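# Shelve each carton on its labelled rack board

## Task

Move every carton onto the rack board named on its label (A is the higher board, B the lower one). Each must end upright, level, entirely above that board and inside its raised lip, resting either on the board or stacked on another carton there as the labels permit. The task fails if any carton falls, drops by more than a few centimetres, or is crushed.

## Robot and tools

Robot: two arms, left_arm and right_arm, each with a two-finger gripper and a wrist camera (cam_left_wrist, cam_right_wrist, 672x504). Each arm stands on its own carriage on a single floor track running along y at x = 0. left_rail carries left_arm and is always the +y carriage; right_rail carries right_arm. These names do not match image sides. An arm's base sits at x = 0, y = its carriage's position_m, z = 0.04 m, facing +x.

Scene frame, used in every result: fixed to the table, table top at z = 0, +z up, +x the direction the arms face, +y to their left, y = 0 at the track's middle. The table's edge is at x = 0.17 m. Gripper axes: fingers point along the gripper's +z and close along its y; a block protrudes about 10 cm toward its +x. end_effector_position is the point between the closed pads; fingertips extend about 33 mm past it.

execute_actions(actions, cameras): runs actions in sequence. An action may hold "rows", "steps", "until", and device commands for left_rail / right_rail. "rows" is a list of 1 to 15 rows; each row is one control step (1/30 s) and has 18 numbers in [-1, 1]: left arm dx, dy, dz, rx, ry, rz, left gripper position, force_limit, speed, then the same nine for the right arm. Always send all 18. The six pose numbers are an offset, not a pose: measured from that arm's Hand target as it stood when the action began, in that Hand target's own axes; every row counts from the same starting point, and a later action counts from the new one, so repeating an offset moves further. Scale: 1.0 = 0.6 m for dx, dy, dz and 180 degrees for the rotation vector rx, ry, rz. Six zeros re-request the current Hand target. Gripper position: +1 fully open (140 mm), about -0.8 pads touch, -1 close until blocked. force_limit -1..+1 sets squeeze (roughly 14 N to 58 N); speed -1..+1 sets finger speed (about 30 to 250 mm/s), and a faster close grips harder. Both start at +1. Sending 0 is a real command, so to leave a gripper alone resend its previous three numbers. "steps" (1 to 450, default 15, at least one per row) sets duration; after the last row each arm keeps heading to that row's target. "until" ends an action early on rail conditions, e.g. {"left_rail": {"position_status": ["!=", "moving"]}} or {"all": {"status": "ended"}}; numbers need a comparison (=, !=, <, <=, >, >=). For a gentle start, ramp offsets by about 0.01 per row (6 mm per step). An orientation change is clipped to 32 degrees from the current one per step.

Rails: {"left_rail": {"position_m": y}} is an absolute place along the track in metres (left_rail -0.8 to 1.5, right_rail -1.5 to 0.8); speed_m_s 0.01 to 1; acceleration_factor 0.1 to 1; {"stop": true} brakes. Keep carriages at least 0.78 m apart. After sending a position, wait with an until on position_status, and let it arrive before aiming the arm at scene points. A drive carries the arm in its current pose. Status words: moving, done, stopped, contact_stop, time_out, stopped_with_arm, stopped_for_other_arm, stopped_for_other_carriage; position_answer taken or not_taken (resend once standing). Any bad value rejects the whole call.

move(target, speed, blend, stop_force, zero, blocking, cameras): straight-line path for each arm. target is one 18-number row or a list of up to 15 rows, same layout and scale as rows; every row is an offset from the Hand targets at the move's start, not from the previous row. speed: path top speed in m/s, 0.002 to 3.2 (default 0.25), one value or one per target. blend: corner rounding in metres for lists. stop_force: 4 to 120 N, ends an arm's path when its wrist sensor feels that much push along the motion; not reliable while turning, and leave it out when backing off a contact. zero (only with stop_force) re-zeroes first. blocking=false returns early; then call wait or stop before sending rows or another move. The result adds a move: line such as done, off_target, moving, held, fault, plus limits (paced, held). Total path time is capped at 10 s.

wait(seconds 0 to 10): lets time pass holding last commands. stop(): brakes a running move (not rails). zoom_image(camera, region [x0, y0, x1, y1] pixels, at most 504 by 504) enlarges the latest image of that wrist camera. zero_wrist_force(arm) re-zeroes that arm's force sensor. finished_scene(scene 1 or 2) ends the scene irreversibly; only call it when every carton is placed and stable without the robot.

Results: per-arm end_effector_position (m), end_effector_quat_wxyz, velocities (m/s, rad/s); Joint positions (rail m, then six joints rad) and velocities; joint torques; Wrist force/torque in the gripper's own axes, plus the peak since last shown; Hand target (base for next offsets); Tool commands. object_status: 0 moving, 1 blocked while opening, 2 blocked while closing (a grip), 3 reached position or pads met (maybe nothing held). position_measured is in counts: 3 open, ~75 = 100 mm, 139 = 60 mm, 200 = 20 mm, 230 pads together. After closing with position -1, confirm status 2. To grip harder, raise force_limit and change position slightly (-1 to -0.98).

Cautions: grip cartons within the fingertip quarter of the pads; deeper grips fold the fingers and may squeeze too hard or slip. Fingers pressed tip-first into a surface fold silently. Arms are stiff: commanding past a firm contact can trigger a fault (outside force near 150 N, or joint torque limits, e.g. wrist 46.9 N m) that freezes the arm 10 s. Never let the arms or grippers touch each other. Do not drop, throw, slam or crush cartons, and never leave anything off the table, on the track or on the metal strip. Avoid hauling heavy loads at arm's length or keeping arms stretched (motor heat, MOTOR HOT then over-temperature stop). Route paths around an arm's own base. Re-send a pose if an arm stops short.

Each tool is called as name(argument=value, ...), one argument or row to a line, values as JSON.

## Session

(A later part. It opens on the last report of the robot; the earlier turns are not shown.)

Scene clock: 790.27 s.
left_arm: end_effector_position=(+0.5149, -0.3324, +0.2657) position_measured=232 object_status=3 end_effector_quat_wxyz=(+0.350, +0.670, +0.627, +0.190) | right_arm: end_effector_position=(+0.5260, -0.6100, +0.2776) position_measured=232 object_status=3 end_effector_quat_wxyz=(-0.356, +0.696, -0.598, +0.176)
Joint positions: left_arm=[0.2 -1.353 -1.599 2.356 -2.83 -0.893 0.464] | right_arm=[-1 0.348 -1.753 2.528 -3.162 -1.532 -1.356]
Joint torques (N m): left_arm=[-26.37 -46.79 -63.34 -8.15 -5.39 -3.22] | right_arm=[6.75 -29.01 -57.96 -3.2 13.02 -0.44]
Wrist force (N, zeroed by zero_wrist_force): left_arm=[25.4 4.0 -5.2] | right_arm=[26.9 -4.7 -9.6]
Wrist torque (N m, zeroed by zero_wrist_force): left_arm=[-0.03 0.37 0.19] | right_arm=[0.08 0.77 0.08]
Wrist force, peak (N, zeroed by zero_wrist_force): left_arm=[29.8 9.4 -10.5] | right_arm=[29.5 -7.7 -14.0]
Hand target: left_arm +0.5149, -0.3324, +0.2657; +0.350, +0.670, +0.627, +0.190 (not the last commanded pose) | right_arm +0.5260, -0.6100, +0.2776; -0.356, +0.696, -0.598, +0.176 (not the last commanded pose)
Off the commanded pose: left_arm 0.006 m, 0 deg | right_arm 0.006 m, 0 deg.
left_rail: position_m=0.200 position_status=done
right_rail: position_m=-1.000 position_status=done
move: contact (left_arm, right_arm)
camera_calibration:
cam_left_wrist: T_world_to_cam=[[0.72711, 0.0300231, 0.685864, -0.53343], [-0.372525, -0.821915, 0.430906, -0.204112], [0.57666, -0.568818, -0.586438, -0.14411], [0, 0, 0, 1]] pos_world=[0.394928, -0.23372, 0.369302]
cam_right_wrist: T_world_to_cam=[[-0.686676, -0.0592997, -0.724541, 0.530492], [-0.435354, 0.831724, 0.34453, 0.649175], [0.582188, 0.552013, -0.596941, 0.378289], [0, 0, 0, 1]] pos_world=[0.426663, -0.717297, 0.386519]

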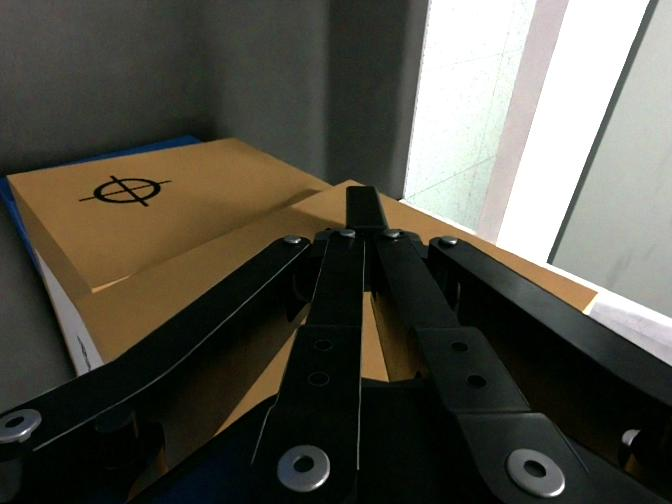

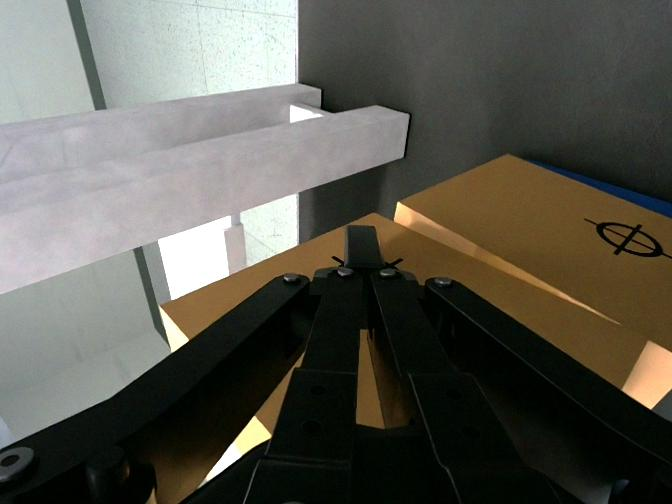

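move(
  target=[
    [0.0097, 0.0003, -0.0023, 0, 0, 0, -1, -0.5, -0.5, 0.0096, 0.0003, -0.0029, 0, 0, 0, -1, -0.5, -0.5],
    [0.0055, -0.0044, -0.0207, 0, 0, 0, -1, -0.5, -0.5, 0.0041, 0.005, -0.0209, 0, 0, 0, -1, -0.5, -0.5],
  ],
  speed=[0.015, 0.03],
)

zero_wrist_force(
  arm="left_arm",
)

zero_wrist_force(
  arm="right_arm",
)

move(
  target=[-0.0195, -0.0006, 0.0046, 0, 0, 0, -1, -0.5, -0.5, -0.0192, -0.0006, 0.0057, 0, 0, 0, -1, -0.5, -0.5],
  speed=0.01,
  stop_force=12,
  cameras=["all"],
)

zoom_image(
  camera="cam_left_wrist",
  region=[290, 180, 440, 300],
)

zoom_image(
  camera="cam_right_wrist",
  region=[290, 200, 440, 320],
)

Scene clock: 797.07 s.
left_arm: end_effector_position=(+0.5049, -0.3264, +0.2717) position_measured=232 object_status=3 end_effector_quat_wxyz=(+0.350, +0.670, +0.627, +0.190) | right_arm: end_effector_position=(+0.5161, -0.6160, +0.2836) position_measured=232 object_status=3 end_effector_quat_wxyz=(-0.356, +0.696, -0.598, +0.176)
Joint positions: left_arm=[0.2 -1.37 -1.63 2.368 -2.798 -0.885 0.445] | right_arm=[-1 0.341 -1.791 2.54 -3.136 -1.527 -1.361]
Joint torques (N m): left_arm=[-14.11 -48.02 -28.04 -2.94 3.67 -3.39] | right_arm=[20.32 -28.69 -30.41 -2.9 -4.24 3.14]
Wrist force (N, zeroed by zero_wrist_force): left_arm=[1.7 -0.4 -0.2] | right_arm=[0.2 0.4 1.1]
Wrist torque (N m, zeroed by zero_wrist_force): left_arm=[-0.08 -0.40 0.26] | right_arm=[0.10 -0.01 0.01]
Wrist force, peak (N, zeroed by zero_wrist_force): left_arm=[26.1 3.8 -4.9] | right_arm=[27.4 -4.7 -10.2]
Hand target: left_arm +0.5049, -0.3264, +0.2717; +0.350, +0.670, +0.627, +0.190 | right_arm +0.5161, -0.6160, +0.2837; -0.356, +0.696, -0.598, +0.176
Off the commanded pose: left_arm 0.000 m, 0 deg | right_arm 0.000 m, 0 deg.
left_rail: position_m=0.200 position_status=done
right_rail: position_m=-1.000 position_status=done
move: done

Wrist force sensor zeroed.

Wrist force sensor zeroed.

Scene clock: 798.97 s.
left_arm: end_effector_position=(+0.5049, -0.3319, +0.2717) position_measured=232 object_status=3 end_effector_quat_wxyz=(+0.350, +0.670, +0.627, +0.190) | right_arm: end_effector_position=(+0.5161, -0.6107, +0.2837) position_measured=232 object_status=3 end_effector_quat_wxyz=(-0.356, +0.696, -0.598, +0.176)
Joint positions: left_arm=[0.2 -1.373 -1.622 2.36 -2.797 -0.883 0.442] | right_arm=[-1 0.355 -1.782 2.534 -3.139 -1.537 -1.351]
Joint torques (N m): left_arm=[14.15 -47.17 -34.72 -8.58 -2.55 1.93] | right_arm=[-11.55 -32.32 -31.59 -3.75 8.07 -2.56]
Wrist force (N, zeroed by zero_wrist_force): left_arm=[11.5 0.1 -3.9] | right_arm=[12.5 -0.1 -2.6]
Wrist torque (N m, zeroed by zero_wrist_force): left_arm=[-0.03 0.21 0.00] | right_arm=[0.10 0.38 0.10]
Wrist force, peak (N, zeroed by zero_wrist_force): left_arm=[19.9 1.8 -12.9] | right_arm=[18.3 -0.3 -10.8]
Hand target: left_arm +0.5049, -0.3319, +0.2717; +0.350, +0.670, +0.627, +0.190 (not the last commanded pose) | right_arm +0.5161, -0.6107, +0.2837; -0.356, +0.696, -0.598, +0.176 (not the last commanded pose)
Off the commanded pose: left_arm 0.007 m, 0 deg | right_arm 0.007 m, 0 deg.
left_rail: position_m=0.200 position_status=done
right_rail: position_m=-1.000 position_status=done
move: contact (left_arm, right_arm)
camera_calibration:
cam_left_wrist: T_world_to_cam=[[0.727068, 0.0300647, 0.685907, -0.530279], [-0.372503, -0.821937, 0.430885, -0.210017], [0.576726, -0.568785, -0.586405, -0.134571], [0, 0, 0, 1]] pos_world=[0.384928, -0.23322, 0.375302]
cam_right_wrist: T_world_to_cam=[[-0.686638, -0.0592675, -0.724579, 0.527954], [-0.435283, 0.831794, 0.344453, 0.643387], [0.582286, 0.551911, -0.59694, 0.387964], [0, 0, 0, 1]] pos_world=[0.416663, -0.717997, 0.392519]

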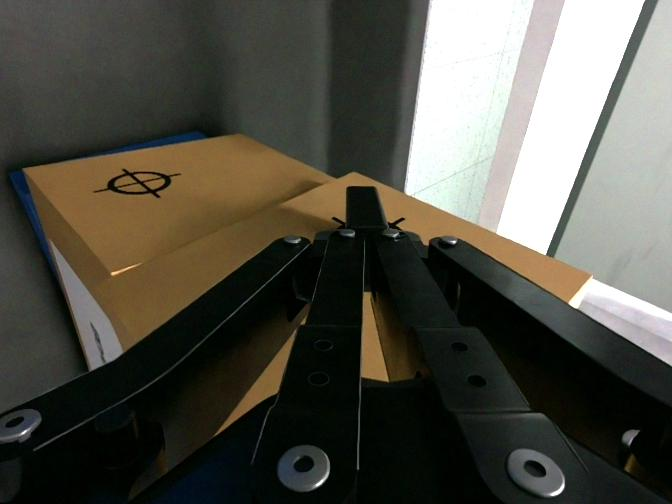

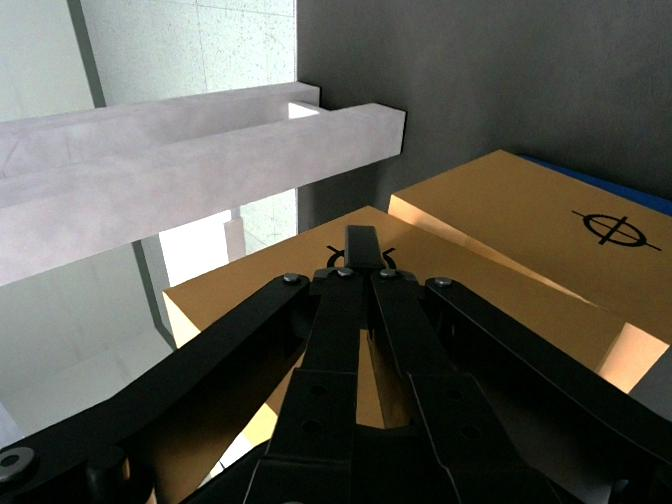

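Scaled by 3.360 from the camera's 672x504 image, which has a finer 960x720 frame.

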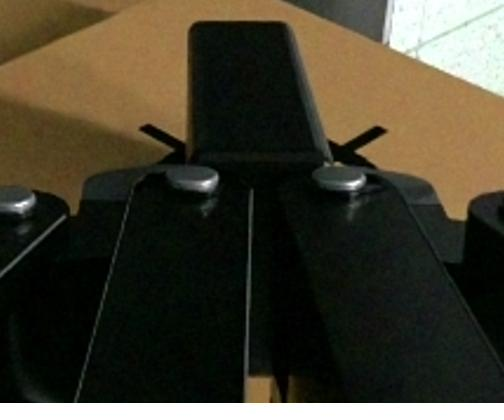

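Scaled by 3.360 from the camera's 672x504 image, which has a finer 960x720 frame.

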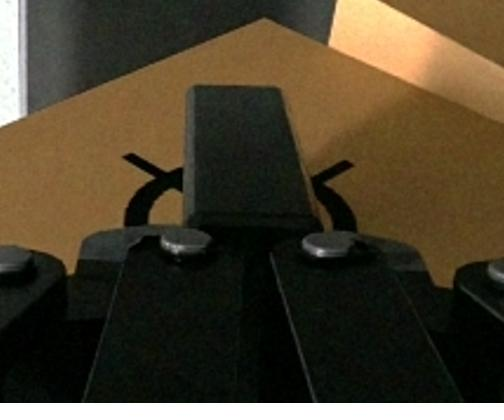

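move(
  target=[
    [-0.002, 0, 0.0005, 0, 0, 0, -1, -0.5, -0.5, -0.002, 0, 0.0006, 0, 0, 0, -1, -0.5, -0.5],
    [-0.0066, 0.0177, -0.0166, 0, 0, 0, -1, -0.5, -0.5, -0.0066, -0.0177, -0.0165, 0, 0, 0, -1, -0.5, -0.5],
  ],
  speed=0.015,
  cameras=["all"],
)

Scene clock: 805.73 s.
left_arm: end_effector_position=(+0.5049, -0.3331, +0.2867) position_measured=232 object_status=3 end_effector_quat_wxyz=(+0.350, +0.670, +0.627, +0.190) | right_arm: end_effector_position=(+0.5161, -0.6094, +0.2986) position_measured=232 object_status=3 end_effector_quat_wxyz=(-0.356, +0.696, -0.598, +0.176)
Joint positions: left_arm=[0.2 -1.373 -1.643 2.344 -2.76 -0.883 0.442] | right_arm=[-1 0.359 -1.808 2.516 -3.096 -1.54 -1.349]
Joint torques (N m): left_arm=[-36.64 -54.05 -85.89 -12.78 -5.31 -3.44] | right_arm=[40.27 -34.59 -73.38 -6.99 12 2.96]
Wrist force (N, zeroed by zero_wrist_force): left_arm=[45.6 -6.8 -3.6] | right_arm=[42.1 4.3 -7.3]
Wrist torque (N m, zeroed by zero_wrist_force): left_arm=[0.19 0.70 0.10] | right_arm=[-0.04 1.33 -0.04]
Wrist force, peak (N, zeroed by zero_wrist_force): left_arm=[45.8 -7.1 -3.4] | right_arm=[42.3 4.5 -6.9]
Hand target: left_arm +0.5049, -0.3331, +0.2868; +0.350, +0.670, +0.627, +0.190 | right_arm +0.5161, -0.6094, +0.2986; -0.356, +0.696, -0.598, +0.176
Off the commanded pose: left_arm 0.000 m, 0 deg | right_arm 0.000 m, 0 deg.
left_rail: position_m=0.200 position_status=done
right_rail: position_m=-1.000 position_status=done
move: done
camera_calibration:
cam_left_wrist: T_world_to_cam=[[0.727068, 0.0300647, 0.685907, -0.540532], [-0.372503, -0.821937, 0.430885, -0.217466], [0.576726, -0.568785, -0.586405, -0.126457], [0, 0, 0, 1]] pos_world=[0.384928, -0.23442, 0.390302]
cam_right_wrist: T_world_to_cam=[[-0.686638, -0.0592675, -0.724579, 0.538827], [-0.435283, 0.831794, 0.344453, 0.637174], [0.582286, 0.551911, -0.59694, 0.39614], [0, 0, 0, 1]] pos_world=[0.416663, -0.716697, 0.407419]

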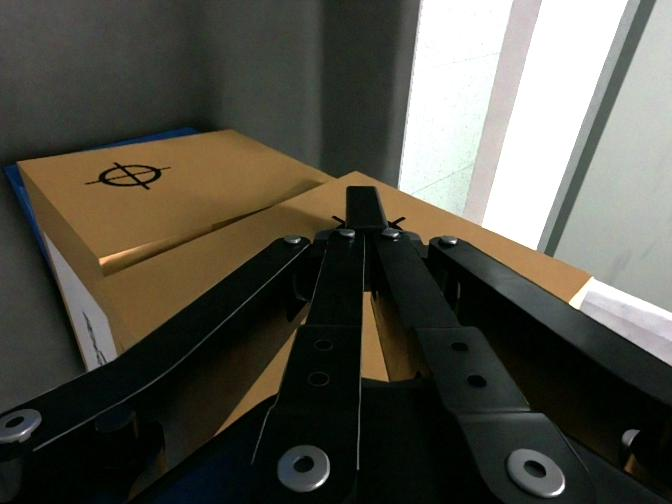

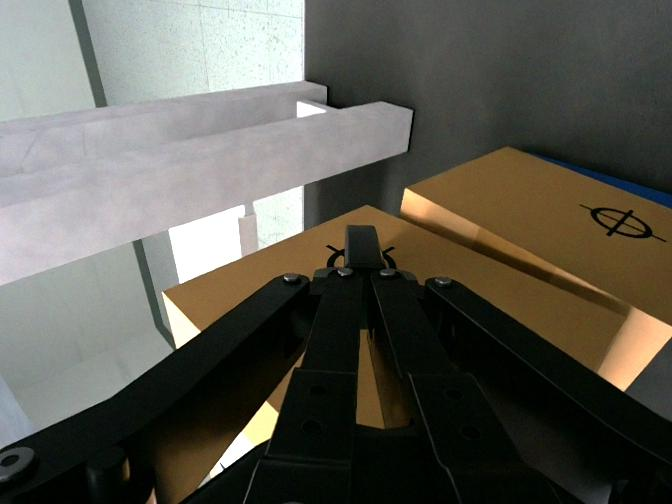

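move(
  target=[-0.0458, 0.1768, -0.1708, 0, 0, 0, -1, -0.5, -0.5, -0.0458, -0.1768, -0.1708, 0, 0, 0, -1, -0.5, -0.5],
  speed=0.07,
)

Scene clock: 813.17 s.
left_arm: end_effector_position=(+0.5049, -0.3330, +0.4367) position_measured=232 object_status=3 end_effector_quat_wxyz=(+0.350, +0.670, +0.627, +0.190) | right_arm: end_effector_position=(+0.5162, -0.6090, +0.4486) position_measured=232 object_status=3 end_effector_quat_wxyz=(-0.356, +0.696, -0.598, +0.176)
Joint positions: left_arm=[0.2 -1.373 -1.804 2.168 -2.423 -0.883 0.442] | right_arm=[-1 0.359 -1.991 2.322 -2.718 -1.54 -1.348]
Joint torques (N m): left_arm=[-42.65 -37.56 -92.37 -15.76 -2.93 -3.39] | right_arm=[43.23 -24.49 -80.41 -7.21 21.8 1.79]
Wrist force (N, zeroed by zero_wrist_force): left_arm=[61.6 -7.8 -6.8] | right_arm=[57.6 3.5 -11.7]
Wrist torque (N m, zeroed by zero_wrist_force): left_arm=[0.14 1.11 0.10] | right_arm=[-0.11 1.81 -0.05]
Wrist force, peak (N, zeroed by zero_wrist_force): left_arm=[63.6 -7.0 -7.8] | right_arm=[58.1 2.7 -12.8]
Hand target: left_arm +0.5049, -0.3330, +0.4368; +0.350, +0.670, +0.627, +0.190 | right_arm +0.5162, -0.6090, +0.4487; -0.356, +0.696, -0.598, +0.176
Off the commanded pose: left_arm 0.000 m, 0 deg | right_arm 0.000 m, 0 deg.
left_rail: position_m=0.200 position_status=done
right_rail: position_m=-1.000 position_status=done
move: done

move(
  target=[
    [0.0007, 0, -0.0002, 0, 0, 0, -1, -0.5, -0.5, 0.0007, 0, -0.0002, 0, 0, 0, -1, -0.5, -0.5],
    [-0.0481, 0.1886, -0.1823, 0, 0, 0, -1, -0.5, -0.5, -0.0481, -0.1886, -0.1823, 0, 0, 0, -1, -0.5, -0.5],
  ],
  speed=0.07,
)

Scene clock: 818.07 s.
left_arm: end_effector_position=(+0.5049, -0.3324, +0.5967) position_measured=232 object_status=3 end_effector_quat_wxyz=(+0.350, +0.670, +0.627, +0.190) | right_arm: end_effector_position=(+0.5164, -0.6091, +0.6086) position_measured=232 object_status=3 end_effector_quat_wxyz=(-0.356, +0.696, -0.598, +0.176) end_effector_velocity=(+0.000, +0.000, +0.001) end_effector_angular_velocity=(-0.001, +0.002, +0.000)
Joint positions: left_arm=[0.2 -1.373 -1.866 1.925 -2.118 -0.883 0.442] | right_arm=[-1 0.359 -2.047 2.066 -2.407 -1.54 -1.349]
Joint velocities: left_arm=[within noise] | right_arm=[0 0 0 -0.002 0.005 0 0]
Joint torques (N m): left_arm=[-17.95 -21.35 -90.01 -17.64 -5.88 -2.4] | right_arm=[51.48 -5.58 -80.22 -7.1 20.6 2.94]
Wrist force (N, zeroed by zero_wrist_force): left_arm=[66.3 -8.0 -8.2] | right_arm=[61.9 3.4 -13.1]
Wrist torque (N m, zeroed by zero_wrist_force): left_arm=[0.09 1.19 0.07] | right_arm=[-0.07 1.98 0.05]
Wrist force, peak (N, zeroed by zero_wrist_force): left_arm=[67.2 -8.2 -7.8] | right_arm=[62.1 3.7 -12.9]
Hand target: left_arm +0.5048, -0.3325, +0.5968; +0.350, +0.670, +0.627, +0.190 | right_arm +0.5164, -0.6091, +0.6087; -0.356, +0.696, -0.598, +0.176
Off the commanded pose: left_arm 0.000 m, 0 deg | right_arm 0.000 m, 0 deg.
left_rail: position_m=0.200 position_status=done
right_rail: position_m=-1.000 position_status=done
move: done

move(
  target=[
    [0.0009, 0, -0.0002, 0, 0, 0, -1, -0.5, -0.5, 0.0009, 0, -0.0003, 0, 0, 0, -1, -0.5, -0.5],
    [-0.0494, 0.1945, -0.188, 0, 0, 0, -1, -0.5, -0.5, -0.0494, -0.1945, -0.1881, 0, 0, 0, -1, -0.5, -0.5],
  ],
  speed=0.07,
)

Scene clock: 824.03 s.
left_arm: end_effector_position=(+0.5049, -0.3318, +0.7617) position_measured=232 object_status=3 end_effector_quat_wxyz=(+0.350, +0.670, +0.627, +0.190) | right_arm: end_effector_position=(+0.5166, -0.6093, +0.7736) position_measured=232 object_status=3 end_effector_quat_wxyz=(-0.356, +0.696, -0.598, +0.176)
Joint positions: left_arm=[0.2 -1.373 -1.845 1.62 -1.834 -0.883 0.442] | right_arm=[-1 0.358 -2.013 1.757 -2.131 -1.54 -1.349]
Joint torques (N m): left_arm=[-10.08 13.57 -76.17 -16.66 -5.14 -1.77] | right_arm=[49.11 1.13 -75.82 -7.04 19.11 3.44]
Wrist force (N, zeroed by zero_wrist_force): left_arm=[64.2 -7.8 -6.8] | right_arm=[59.7 3.7 -11.7]
Wrist torque (N m, zeroed by zero_wrist_force): left_arm=[0.18 1.02 -0.01] | right_arm=[-0.08 1.85 0.08]
Wrist force, peak (N, zeroed by zero_wrist_force): left_arm=[67.6 -8.2 -7.9] | right_arm=[62.7 3.6 -13.2]
Hand target: left_arm +0.5048, -0.3318, +0.7618; +0.350, +0.670, +0.627, +0.190 | right_arm +0.5166, -0.6093, +0.7737; -0.356, +0.696, -0.598, +0.176
Off the commanded pose: left_arm 0.000 m, 0 deg | right_arm 0.000 m, 0 deg.
left_rail: position_m=0.200 position_status=done
right_rail: position_m=-1.000 position_status=done
move: done

move(
  target=[
    [0.0009, 0, -0.0002, 0, 0, 0, -1, -0.5, -0.5, 0.0009, 0, -0.0003, 0, 0, 0, -1, -0.5, -0.5],
    [0.1638, 0.1688, 0.1309, 0, 0, 0, -1, -0.5, -0.5, -0.0747, -0.1688, 0.1947, 0, 0, 0, -1, -0.5, -0.5],
  ],
  speed=0.07,
)

Scene clock: 832.10 s.
left_arm: end_effector_position=(+0.6447, -0.2513, +0.7618) position_measured=232 object_status=3 end_effector_quat_wxyz=(+0.350, +0.670, +0.627, +0.190) | right_arm: end_effector_position=(+0.6566, -0.5301, +0.7734) position_measured=232 object_status=3 end_effector_quat_wxyz=(-0.356, +0.696, -0.598, +0.176)
Joint positions: left_arm=[0.2 -1.06 -1.787 1.61 -2.062 -1.056 0.76] | right_arm=[-1 0.405 -1.744 1.577 -2.221 -1.574 -1.317]
Joint torques (N m): left_arm=[-4.29 -9.82 -74.28 -15.52 -9.34 3.25] | right_arm=[44.97 -27.16 -79.32 -11.29 10.53 3.19]
Wrist force (N, zeroed by zero_wrist_force): left_arm=[41.8 -7.3 -3.1] | right_arm=[38.8 4.2 -5.9]
Wrist torque (N m, zeroed by zero_wrist_force): left_arm=[0.08 0.69 -0.16] | right_arm=[-0.10 1.22 -0.02]
Wrist force, peak (N, zeroed by zero_wrist_force): left_arm=[64.8 -8.3 -7.4] | right_arm=[60.5 3.3 -12.1]
Hand target: left_arm +0.6448, -0.2512, +0.7617; +0.350, +0.670, +0.627, +0.190 | right_arm +0.6567, -0.5301, +0.7734; -0.356, +0.696, -0.598, +0.176
Off the commanded pose: left_arm 0.000 m, 0 deg | right_arm 0.000 m, 0 deg.
left_rail: position_m=0.200 position_status=done
right_rail: position_m=-1.000 position_status=done
move: done

move(
  target=[0.0307, 0.1531, 0.1502, 0, 0, 0, -1, -0.5, -0.5, 0.0483, -0.1531, 0.1455, 0, 0, 0, -1, -0.5, -0.5],
  speed=0.07,
  cameras=["all"],
)

zoom_image(
  camera="cam_left_wrist",
  region=[0, 130, 300, 400],
)

zoom_image(
  camera="cam_right_wrist",
  region=[372, 170, 672, 440],
)

Scene clock: 837.00 s.
left_arm: end_effector_position=(+0.7747, -0.2513, +0.7618) position_measured=232 object_status=3 end_effector_quat_wxyz=(+0.350, +0.670, +0.627, +0.190) | right_arm: end_effector_position=(+0.7866, -0.5302, +0.7733) position_measured=232 object_status=3 end_effector_quat_wxyz=(-0.356, +0.696, -0.598, +0.176)
Joint positions: left_arm=[0.2 -0.875 -1.608 1.467 -2.167 -1.176 0.917] | right_arm=[-1 0.327 -1.569 1.419 -2.236 -1.517 -1.371]
Joint torques (N m): left_arm=[-4.07 -25.69 -76.7 -14.89 -11.23 3.43] | right_arm=[11.07 -40.14 -77.49 -6.19 18.17 -2.5]
Wrist force (N, zeroed by zero_wrist_force): left_arm=[39.6 -6.9 -2.6] | right_arm=[37.6 4.1 -5.3]
Wrist torque (N m, zeroed by zero_wrist_force): left_arm=[0.13 0.77 -0.16] | right_arm=[-0.06 1.18 0.13]
Wrist force, peak (N, zeroed by zero_wrist_force): left_arm=[42.8 -8.3 -4.0] | right_arm=[40.2 4.9 -6.7]
Hand target: left_arm +0.7748, -0.2513, +0.7618; +0.350, +0.670, +0.627, +0.190 | right_arm +0.7867, -0.5302, +0.7733; -0.356, +0.696, -0.598, +0.176
Off the commanded pose: left_arm 0.000 m, 0 deg | right_arm 0.000 m, 0 deg.
left_rail: position_m=0.200 position_status=done
right_rail: position_m=-1.000 position_status=done
move: done
camera_calibration:
cam_left_wrist: T_world_to_cam=[[0.727068, 0.0300647, 0.685907, -1.06503], [-0.372503, -0.821937, 0.430885, -0.254362], [0.576726, -0.568785, -0.586405, 0.0431262], [0, 0, 0, 1]] pos_world=[0.654728, -0.15252, 0.865402]
cam_right_wrist: T_world_to_cam=[[-0.686638, -0.0592675, -0.724579, 1.07329], [-0.435283, 0.831794, 0.344453, 0.525494], [0.582286, 0.551911, -0.59694, 0.478348], [0, 0, 0, 1]] pos_world=[0.687163, -0.637497, 0.882219]

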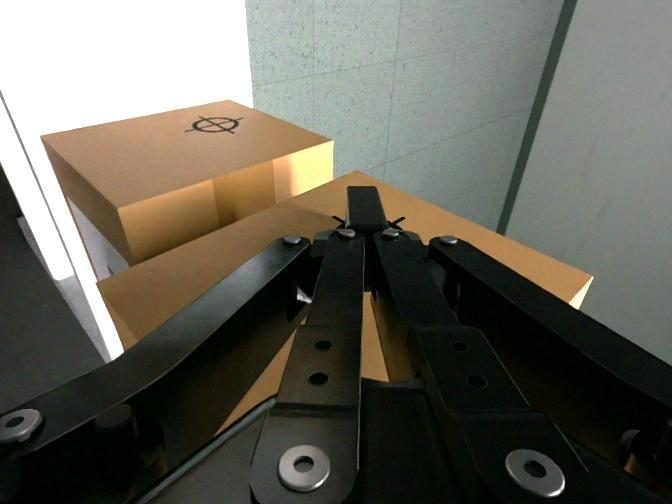

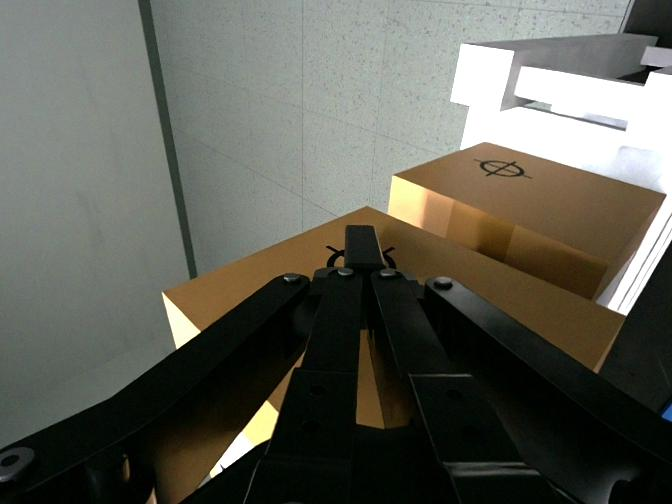

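Scaled by 1.680 from the camera's 672x504 image, which has a finer 960x720 frame.

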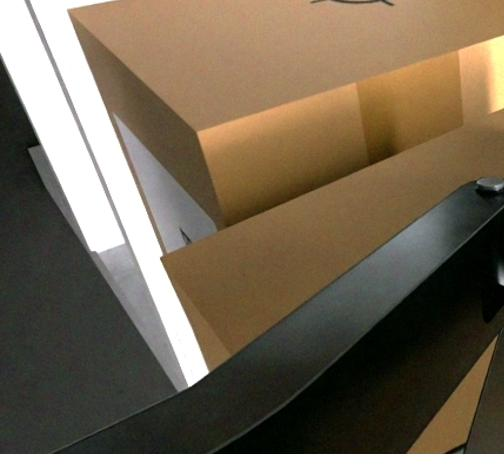

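Scaled by 1.680 from the camera's 672x504 image, which has a finer 960x720 frame.

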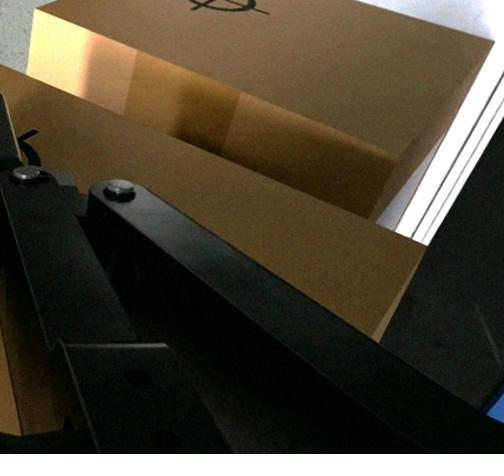

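move(
  target=[0.00908, 0.03948, 0.03843, 0.00203, -0.00786, 0.00759, -1, -0.5, -0.5, 0.00773, -0.02805, 0.02697, 0.00203, 0.00786, 0.00759, -1, -0.5, -0.5],
  speed=0.03,
)

move(
  target=[0.0107, -0.0412, 0.0398, 0, 0, 0, -1, -0.5, -0.5, 0.0107, 0.0412, 0.0398, 0, 0, 0, -1, -0.5, -0.5],
  speed=0.03,
  stop_force=8,
  cameras=["all"],
)

zoom_image(
  camera="cam_left_wrist",
  region=[0, 130, 300, 400],
)

zoom_image(
  camera="cam_right_wrist",
  region=[372, 170, 672, 440],
)

Scene clock: 851.80 s.
left_arm: end_effector_position=(+0.8082, -0.2506, +0.7618) position_measured=232 object_status=3 end_effector_quat_wxyz=(+0.353, +0.681, +0.615, +0.184) | right_arm: end_effector_position=(+0.8105, -0.5295, +0.7733) position_measured=232 object_status=3 end_effector_quat_wxyz=(-0.353, +0.685, -0.610, +0.182)
Joint positions: left_arm=[0.2 -0.823 -1.563 1.426 -2.196 -1.235 0.985] | right_arm=[-1 0.329 -1.532 1.381 -2.237 -1.544 -1.345]
Joint torques (N m): left_arm=[-11.94 -32.34 -76.17 -15.11 -13.47 3.42] | right_arm=[52.2 -46.17 -77.91 -7.49 11.27 2.79]
Wrist force (N, zeroed by zero_wrist_force): left_arm=[43.4 -7.4 -2.8] | right_arm=[40.4 4.3 -5.6]
Wrist torque (N m, zeroed by zero_wrist_force): left_arm=[0.04 0.76 -0.18] | right_arm=[-0.08 1.29 -0.06]
Wrist force, peak (N, zeroed by zero_wrist_force): left_arm=[43.5 -7.2 -3.0] | right_arm=[40.4 4.2 -6.3]
Hand target: left_arm +0.8083, -0.2506, +0.7618; +0.353, +0.681, +0.615, +0.184 | right_arm +0.8105, -0.5295, +0.7733; -0.353, +0.685, -0.610, +0.182
Off the commanded pose: left_arm 0.000 m, 0 deg | right_arm 0.000 m, 0 deg.
left_rail: position_m=0.200 position_status=done
right_rail: position_m=-1.000 position_status=done
move: done

Scene clock: 853.93 s.
left_arm: end_effector_position=(+0.8083, -0.2506, +0.7268) position_measured=232 object_status=3 end_effector_quat_wxyz=(+0.353, +0.681, +0.615, +0.184) | right_arm: end_effector_position=(+0.8105, -0.5296, +0.7383) position_measured=232 object_status=3 end_effector_quat_wxyz=(-0.353, +0.685, -0.610, +0.182)
Joint positions: left_arm=[0.2 -0.823 -1.569 1.493 -2.258 -1.235 0.985] | right_arm=[-1 0.329 -1.539 1.45 -2.298 -1.544 -1.345]
Joint torques (N m): left_arm=[-15.7 -59.37 -53.28 -14.97 -9.9 3.86] | right_arm=[11.04 -64.35 -50.05 -10.73 18.94 -0.89]
Wrist force (N, zeroed by zero_wrist_force): left_arm=[41.0 -7.3 -3.0] | right_arm=[39.1 4.1 -5.8]
Wrist torque (N m, zeroed by zero_wrist_force): left_arm=[0.00 0.70 -0.15] | right_arm=[-0.10 1.05 -0.04]
Wrist force, peak (N, zeroed by zero_wrist_force): left_arm=[45.1 -7.1 -3.3] | right_arm=[42.3 4.3 -6.2]
Hand target: left_arm +0.8083, -0.2506, +0.7268; +0.353, +0.681, +0.615, +0.184 | right_arm +0.8105, -0.5296, +0.7383; -0.353, +0.685, -0.610, +0.182
Off the commanded pose: left_arm 0.000 m, 0 deg | right_arm 0.000 m, 0 deg.
left_rail: position_m=0.200 position_status=done
right_rail: position_m=-1.000 position_status=done
move: done
camera_calibration:
cam_left_wrist: T_world_to_cam=[[0.72767, 0.0046649, 0.685912, -1.07235], [-0.400973, -0.808431, 0.430882, -0.199839], [0.556523, -0.588572, -0.586401, 0.0149365], [0, 0, 0, 1]] pos_world=[0.691874, -0.147762, 0.830402]
cam_right_wrist: T_world_to_cam=[[-0.68826, -0.035304, -0.724605, 1.07837], [-0.40599, 0.846506, 0.344383, 0.531562], [0.601225, 0.531207, -0.596949, 0.416926], [0, 0, 0, 1]] pos_world=[0.707344, -0.633373, 0.847219]

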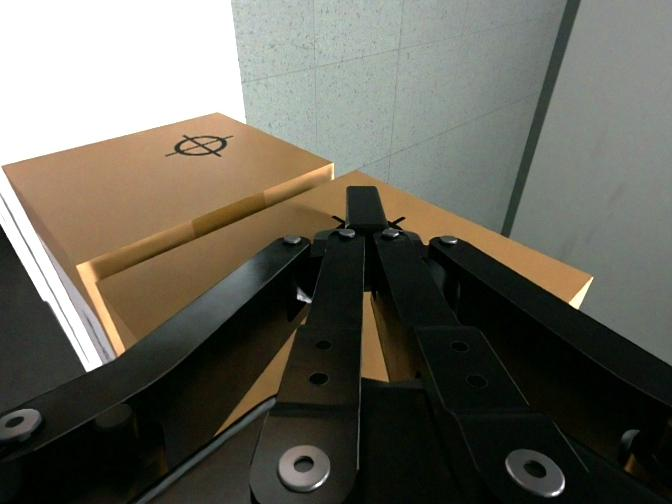

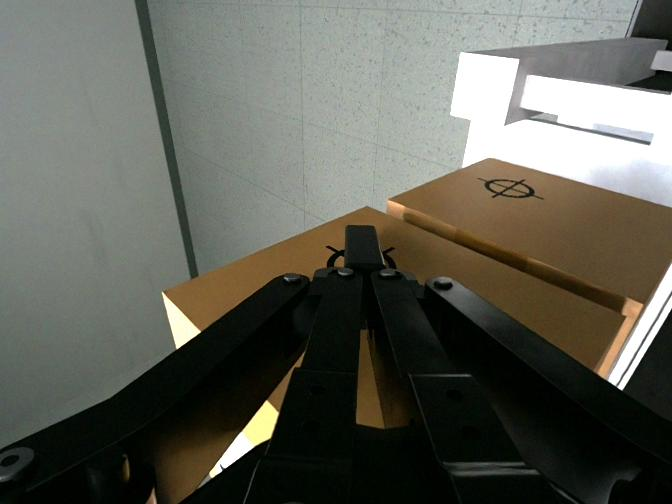

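Scaled by 1.680 from the camera's 672x504 image, which has a finer 960x720 frame.

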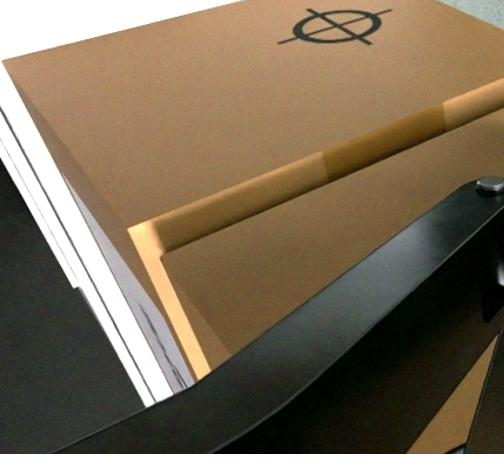

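Scaled by 1.680 from the camera's 672x504 image, which has a finer 960x720 frame.

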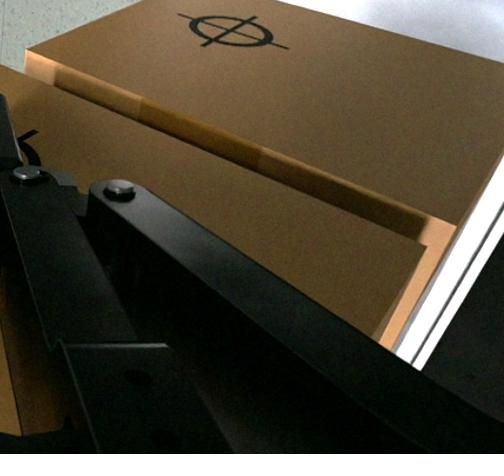

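move(
  target=[0.0076, -0.0295, 0.0285, 0, 0, 0, -1, -0.5, -0.5, 0.0076, 0.0295, 0.0285, 0, 0, 0, -1, -0.5, -0.5],
  speed=0.01,
  stop_force=8,
  cameras=["all"],
)

Scene clock: 864.20 s.
left_arm: end_effector_position=(+0.8083, -0.2506, +0.7079) position_measured=232 object_status=3 end_effector_quat_wxyz=(+0.353, +0.681, +0.615, +0.184) | right_arm: end_effector_position=(+0.8105, -0.5296, +0.7202) position_measured=232 object_status=3 end_effector_quat_wxyz=(-0.353, +0.685, -0.610, +0.182)
Joint positions: left_arm=[0.2 -0.823 -1.571 1.528 -2.291 -1.235 0.985] | right_arm=[-1 0.329 -1.541 1.484 -2.331 -1.544 -1.345]
Joint torques (N m): left_arm=[-35.66 -27.28 -70.21 -9.17 -10.87 0.39] | right_arm=[13.39 -33.84 -71.42 -5.77 14.76 -1.32]
Wrist force (N, zeroed by zero_wrist_force): left_arm=[40.0 -1.7 -7.9] | right_arm=[33.5 -1.6 -9.4]
Wrist torque (N m, zeroed by zero_wrist_force): left_arm=[-0.17 0.68 -0.24] | right_arm=[0.21 0.92 0.04]
Wrist force, peak (N, zeroed by zero_wrist_force): left_arm=[42.7 1.3 -11.3] | right_arm=[39.0 4.5 -5.4]
Hand target: left_arm +0.8083, -0.2506, +0.7079; +0.353, +0.681, +0.615, +0.184 (not the last commanded pose) | right_arm +0.8105, -0.5296, +0.7202; -0.353, +0.685, -0.610, +0.182 (not the last commanded pose)
Off the commanded pose: left_arm 0.006 m, 0 deg | right_arm 0.007 m, 0 deg.
left_rail: position_m=0.200 position_status=done
right_rail: position_m=-1.000 position_status=done
move: contact (left_arm, right_arm)
camera_calibration:
cam_left_wrist: T_world_to_cam=[[0.727524, 0.00473031, 0.686066, -1.05933], [-0.401095, -0.808357, 0.430907, -0.191576], [0.556624, -0.588673, -0.586202, 0.00354845], [0, 0, 0, 1]] pos_world=[0.691873, -0.147762, 0.811402]
cam_right_wrist: T_world_to_cam=[[-0.6881, -0.0352491, -0.724759, 1.06524], [-0.406106, 0.846444, 0.344397, 0.537861], [0.601329, 0.531309, -0.596753, 0.405889], [0, 0, 0, 1]] pos_world=[0.707345, -0.633373, 0.829018]

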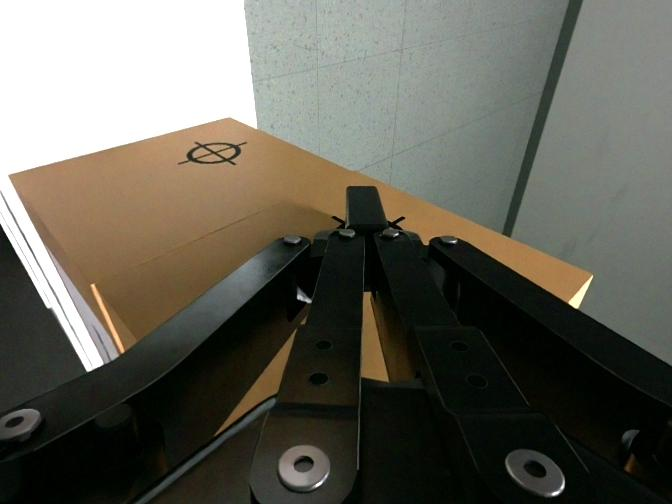

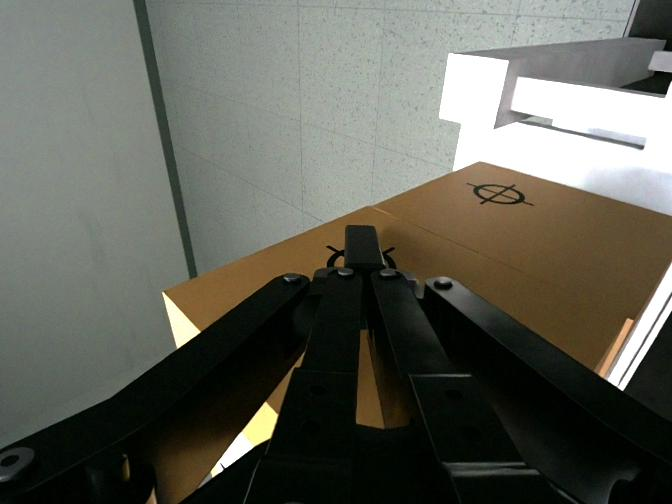

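move(
  target=[0.0006, -0.0024, 0.0023, 0, 0, 0, -1, -0.5, -0.5, 0.0006, 0.0024, 0.0023, 0, 0, 0, -1, -0.5, -0.5],
  speed=0.006,
  stop_force=12,
)

Scene clock: 868.43 s.
left_arm: end_effector_position=(+0.8084, -0.2506, +0.7071) position_measured=232 object_status=3 end_effector_quat_wxyz=(+0.353, +0.681, +0.615, +0.184) | right_arm: end_effector_position=(+0.8105, -0.5296, +0.7194) position_measured=232 object_status=3 end_effector_quat_wxyz=(-0.353, +0.685, -0.610, +0.183)
Joint positions: left_arm=[0.2 -0.823 -1.571 1.53 -2.293 -1.235 0.985] | right_arm=[-1 0.329 -1.541 1.486 -2.333 -1.544 -1.345]
Joint torques (N m): left_arm=[-38.39 -26.3 -57.46 -4.34 -11.78 1.8] | right_arm=[12.2 -28.68 -60.27 -0.59 10.49 -0.89]
Wrist force (N, zeroed by zero_wrist_force): left_arm=[41.1 10.2 -17.0] | right_arm=[33.7 -11.5 -15.9]
Wrist torque (N m, zeroed by zero_wrist_force): left_arm=[-0.45 0.50 -0.39] | right_arm=[0.34 0.87 0.14]
Wrist force, peak (N, zeroed by zero_wrist_force): left_arm=[42.1 11.4 -18.6] | right_arm=[33.9 -13.7 -18.6]
Hand target: left_arm +0.8084, -0.2506, +0.7071; +0.353, +0.681, +0.615, +0.184 (not the last commanded pose) | right_arm +0.8105, -0.5296, +0.7194; -0.353, +0.685, -0.610, +0.183 (not the last commanded pose)
Off the commanded pose: left_arm 0.001 m, 0 deg | right_arm 0.001 m, 0 deg.
left_rail: position_m=0.200 position_status=done
right_rail: position_m=-1.000 position_status=done
move: contact (left_arm, right_arm)

move(
  target=[
    [-0.0002, 0.0008, -0.0008, 0, 0, 0, -1, -0.5, -0.5, -0.0002, -0.0008, -0.0008, 0, 0, 0, -1, -0.5, -0.5],
    [0.003, 0.0008, -0.0016, 0, 0, 0, -1, -0.5, -0.5, 0.003, -0.0008, -0.0016, 0, 0, 0, -1, -0.5, -0.5],
    [0.0097, 0.0008, -0.003, 0, 0, 0, -1, -0.5, -0.5, 0.0097, -0.0008, -0.003, 0, 0, 0, -1, -0.5, -0.5],
    [0.02, 0.0008, -0.4, 0, 0, 0, -1, -0.5, -0.5, 0.02, -0.0008, -0.4, 0, 0, 0, -1, -0.5, -0.5],
  ],
  speed=[0.005, 0.005, 0.02, 0.25],
  cameras=["all"],
)

Scene clock: 875.63 s.
left_arm: end_effector_position=(+0.6465, -0.1780, +0.8689) position_measured=232 object_status=3 end_effector_quat_wxyz=(+0.353, +0.681, +0.615, +0.184) | right_arm: end_effector_position=(+0.6497, -0.6039, +0.8816) position_measured=232 object_status=3 end_effector_quat_wxyz=(-0.353, +0.685, -0.610, +0.182)
Joint positions: left_arm=[0.2 -0.966 -1.815 1.445 -1.921 -1.139 0.871] | right_arm=[-1 0.292 -1.779 1.408 -2.017 -1.517 -1.371]
Joint torques (N m): left_arm=[-18.28 -40.5 -60.75 -2.24 2.91 -4.19] | right_arm=[-18.86 -43.48 -66.79 -2.74 3.75 -2.6]
Wrist force (N, zeroed by zero_wrist_force): left_arm=[1.9 1.8 0.8] | right_arm=[2.7 2.1 -0.3]
Wrist torque (N m, zeroed by zero_wrist_force): left_arm=[0.38 -0.44 0.00] | right_arm=[0.49 -0.59 0.21]
Wrist force, peak (N, zeroed by zero_wrist_force): left_arm=[42.1 9.9 -15.9] | right_arm=[34.3 -11.4 -16.5]
Hand target: left_arm +0.6464, -0.1779, +0.8690; +0.353, +0.681, +0.615, +0.184 | right_arm +0.6496, -0.6039, +0.8817; -0.353, +0.685, -0.610, +0.183
Off the commanded pose: left_arm 0.000 m, 0 deg | right_arm 0.000 m, 0 deg.
left_rail: position_m=0.200 position_status=done
right_rail: position_m=-1.000 position_status=done
move: done
camera_calibration:
cam_left_wrist: T_world_to_cam=[[0.727407, 0.00485158, 0.686189, -1.05239], [-0.401168, -0.808283, 0.43098, -0.267148], [0.556726, -0.588775, -0.586004, 0.230587], [0, 0, 0, 1]] pos_world=[0.529973, -0.0750617, 0.972401]
cam_right_wrist: T_world_to_cam=[[-0.687902, -0.0351562, -0.724951, 1.06909], [-0.406145, 0.846449, 0.344341, 0.479945], [0.601529, 0.531308, -0.596553, 0.638065], [0, 0, 0, 1]] pos_world=[0.546546, -0.707672, 0.990417]

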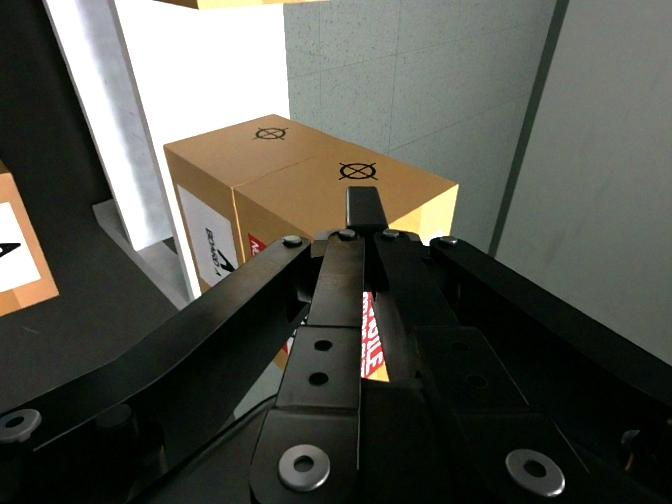

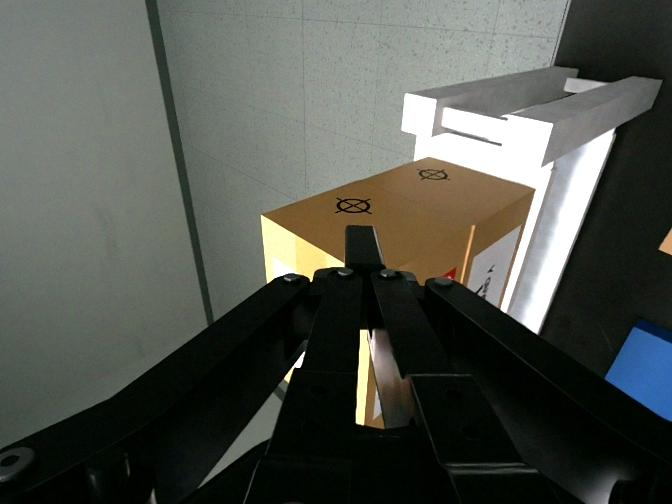

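execute_actions(
  actions=[
    {"left_rail": {"position_m": 0.45}, "steps": 200, "until": {"left_rail": {"position_status": ["!=", "moving"]}}},
  ],
)

move(
  target=[-0.2288, -0.5725, 0.2472, 0, 0, 0, -1, -0.5, -0.5, 0.9215, 0.6107, -0.0697, 0, 0, 0, -1, -0.5, -0.5],
  speed=0.35,
)

execute_actions(
  actions=[
    {"right_rail": {"position_m": -0.35}, "steps": 200, "until": {"right_rail": {"position_status": ["!=", "moving"]}}},
  ],
)

Scene clock: 898.67 s.
left_arm: end_effector_position=(+0.6464, +0.0721, +0.8690) position_measured=232 object_status=3 end_effector_quat_wxyz=(+0.353, +0.681, +0.615, +0.184) | right_arm: end_effector_position=(+0.6496, -0.6039, +0.8817) position_measured=232 object_status=3 end_effector_quat_wxyz=(-0.353, +0.685, -0.610, +0.183)
Joint positions: left_arm=[0.45 -0.966 -1.815 1.444 -1.92 -1.138 0.871] | right_arm=[-1 0.292 -1.779 1.408 -2.016 -1.516 -1.371]
Joint torques (N m): left_arm=[4.09 -15.12 -52.46 -4.28 0.78 -3.58] | right_arm=[-16.63 -42.54 -67.21 -3.03 3.9 -2.96]
Wrist force (N, zeroed by zero_wrist_force): left_arm=[1.9 1.2 0.6] | right_arm=[2.7 2.1 -0.2]
Wrist torque (N m, zeroed by zero_wrist_force): left_arm=[0.25 -0.43 -0.01] | right_arm=[0.49 -0.59 0.20]
Wrist force, peak (N, zeroed by zero_wrist_force): left_arm=[4.3 1.7 0.0] | right_arm=[2.9 2.3 -0.2]
Hand target: left_arm +0.6464, +0.0720, +0.8690; +0.353, +0.681, +0.615, +0.184 | right_arm +0.6496, -0.6039, +0.8817; -0.353, +0.685, -0.610, +0.183
Tool commands: left_gripper/position=-1.0 left_gripper/force_limit=-0.5 left_gripper/speed=-0.5 right_gripper/position=-1.0 right_gripper/force_limit=-0.5 right_gripper/speed=-0.5
Off the commanded pose: left_arm 0.000 m, 0 deg | right_arm 0.000 m, 0 deg.
left_rail: position_m=0.450 position_status=done
right_rail: position_m=-1.000 position_status=done

Scene clock: 901.40 s.
left_arm: end_effector_position=(+0.4811, -0.1005, +0.5500) position_measured=232 object_status=3 end_effector_quat_wxyz=(+0.353, +0.681, +0.615, +0.184) | right_arm: end_effector_position=(+0.4660, -1.1504, +0.5512) position_measured=232 object_status=3 end_effector_quat_wxyz=(-0.353, +0.685, -0.610, +0.183)
Joint positions: left_arm=[0.45 -1.418 -1.862 2.004 -2.193 -0.878 0.431] | right_arm=[-1 -1.344 -2.268 2.072 -1.228 -0.763 -3.093]
Joint torques (N m): left_arm=[-16.01 -11.97 -39.72 -7.05 3.78 -3.6] | right_arm=[-20.05 12.24 -69.9 -2.46 6.09 -3.48]
Wrist force (N, zeroed by zero_wrist_force): left_arm=[1.6 1.9 0.4] | right_arm=[2.7 1.7 -0.1]
Wrist torque (N m, zeroed by zero_wrist_force): left_arm=[0.39 -0.32 -0.01] | right_arm=[0.40 -0.64 0.20]
Wrist force, peak (N, zeroed by zero_wrist_force): left_arm=[2.7 3.2 -0.1] | right_arm=[5.0 3.5 -0.5]
Hand target: left_arm +0.4811, -0.1005, +0.5500; +0.353, +0.681, +0.615, +0.184 | right_arm +0.4660, -1.1505, +0.5512; -0.353, +0.685, -0.610, +0.183
Off the commanded pose: left_arm 0.000 m, 0 deg | right_arm 0.000 m, 0 deg.
left_rail: position_m=0.450 position_status=done
right_rail: position_m=-1.000 position_status=done
move: done

Scene clock: 902.87 s.
left_arm: end_effector_position=(+0.4811, -0.1005, +0.5500) position_measured=232 object_status=3 end_effector_quat_wxyz=(+0.353, +0.681, +0.615, +0.184) | right_arm: end_effector_position=(+0.4660, -0.7674, +0.5512) position_measured=232 object_status=3 end_effector_quat_wxyz=(-0.353, +0.685, -0.610, +0.183)
Joint positions: left_arm=[0.45 -1.418 -1.862 2.004 -2.193 -0.878 0.431] | right_arm=[-0.617 -1.344 -2.268 2.072 -1.228 -0.763 -3.093]
Joint torques (N m): left_arm=[-16.46 -11.48 -40.22 -7.04 3.33 -3.67] | right_arm=[-10.77 15.76 -62.57 -4.53 4.71 -2.89]
Wrist force (N, zeroed by zero_wrist_force): left_arm=[2.2 0.9 0.5] | right_arm=[2.6 1.7 -0.4]
Wrist torque (N m, zeroed by zero_wrist_force): left_arm=[0.16 -0.47 -0.01] | right_arm=[0.39 -0.62 0.21]
Wrist force, peak (N, zeroed by zero_wrist_force): left_arm=[2.3 1.7 0.1] | right_arm=[5.4 1.8 -1.1]
Hand target: left_arm +0.4811, -0.1005, +0.5500; +0.353, +0.681, +0.615, +0.184 | right_arm +0.4660, -0.7674, +0.5512; -0.353, +0.685, -0.610, +0.183
Tool commands: left_gripper/position=-1.0 left_gripper/force_limit=-0.5 left_gripper/speed=-0.5 right_gripper/position=-1.0 right_gripper/force_limit=-0.5 right_gripper/speed=-0.5
Off the commanded pose: left_arm 0.000 m, 0 deg | right_arm 0.000 m, 0 deg.
left_rail: position_m=0.450 position_status=done
right_rail: position_m=-0.617 position_status=stopped_for_other_arm position_answer=taken

move(
  target=[0.42, 0.002, -0.11, 0, 0, 0, -1, -0.5, -0.5, 0, 0, 0, 0, 0, 0, -1, -0.5, -0.5],
  speed=0.35,
)

execute_actions(
  actions=[
    {"right_rail": {"position_m": -0.5}, "steps": 200, "until": {"right_rail": {"position_status": ["!=", "moving"]}}},
  ],
)

Scene clock: 919.20 s.
left_arm: end_effector_position=(+0.4811, +0.1599, +0.5495) position_measured=232 object_status=3 end_effector_quat_wxyz=(+0.353, +0.681, +0.615, +0.184) | right_arm: end_effector_position=(+0.4660, -0.7674, +0.5512) position_measured=232 object_status=3 end_effector_quat_wxyz=(-0.353, +0.685, -0.610, +0.183)
Joint positions: left_arm=[0.45 -1.262 -2.285 2.229 -2.098 -0.958 0.6] | right_arm=[-0.617 -1.344 -2.268 2.072 -1.228 -0.763 -3.093]
Joint torques (N m): left_arm=[18.67 -8.54 -41.31 -3.23 -1.14 3.73] | right_arm=[10.63 14.42 -41.53 -5.26 -1.06 -2.92]
Wrist force (N, zeroed by zero_wrist_force): left_arm=[1.7 1.5 0.3] | right_arm=[3.1 1.5 -0.5]
Wrist torque (N m, zeroed by zero_wrist_force): left_arm=[0.31 -0.37 -0.25] | right_arm=[0.37 -0.72 0.20]
Wrist force, peak (N, zeroed by zero_wrist_force): left_arm=[4.9 1.6 -0.2] | right_arm=[3.2 2.3 -0.5]
Hand target: left_arm +0.4811, +0.1600, +0.5495; +0.353, +0.681, +0.615, +0.184 | right_arm +0.4660, -0.7674, +0.5512; -0.353, +0.685, -0.610, +0.183
Off the commanded pose: left_arm 0.000 m, 0 deg | right_arm 0.000 m, 0 deg.
left_rail: position_m=0.450 position_status=done
right_rail: position_m=-0.617 position_status=stopped_for_other_arm position_answer=taken
move: done

Scene clock: 920.20 s.
left_arm: end_effector_position=(+0.4811, +0.1600, +0.5495) position_measured=232 object_status=3 end_effector_quat_wxyz=(+0.353, +0.681, +0.615, +0.184) | right_arm: end_effector_position=(+0.4660, -0.6505, +0.5512) position_measured=232 object_status=3 end_effector_quat_wxyz=(-0.353, +0.685, -0.610, +0.182)
Joint positions: left_arm=[0.45 -1.262 -2.286 2.229 -2.098 -0.958 0.6] | right_arm=[-0.5 -1.344 -2.268 2.072 -1.228 -0.763 -3.093]
Joint torques (N m): left_arm=[18.25 -6.92 -40.75 -3.12 -1.35 4.03] | right_arm=[13.27 -0.76 -45.96 -5.55 -0.67 -2.59]
Wrist force (N, zeroed by zero_wrist_force): left_arm=[1.9 1.5 1.3] | right_arm=[2.8 2.1 -0.8]
Wrist torque (N m, zeroed by zero_wrist_force): left_arm=[0.32 -0.42 -0.25] | right_arm=[0.49 -0.65 0.21]
Wrist force, peak (N, zeroed by zero_wrist_force): left_arm=[2.0 1.8 1.2] | right_arm=[5.0 1.6 -0.8]
Hand target: left_arm +0.4811, +0.1600, +0.5495; +0.353, +0.681, +0.615, +0.184 | right_arm +0.4660, -0.6505, +0.5512; -0.353, +0.685, -0.610, +0.183
Tool commands: left_gripper/position=-1.0 left_gripper/force_limit=-0.5 left_gripper/speed=-0.5 right_gripper/position=-1.0 right_gripper/force_limit=-0.5 right_gripper/speed=-0.5
Off the commanded pose: left_arm 0.000 m, 0 deg | right_arm 0.000 m, 0 deg.
left_rail: position_m=0.450 position_status=done
right_rail: position_m=-0.500 position_status=done


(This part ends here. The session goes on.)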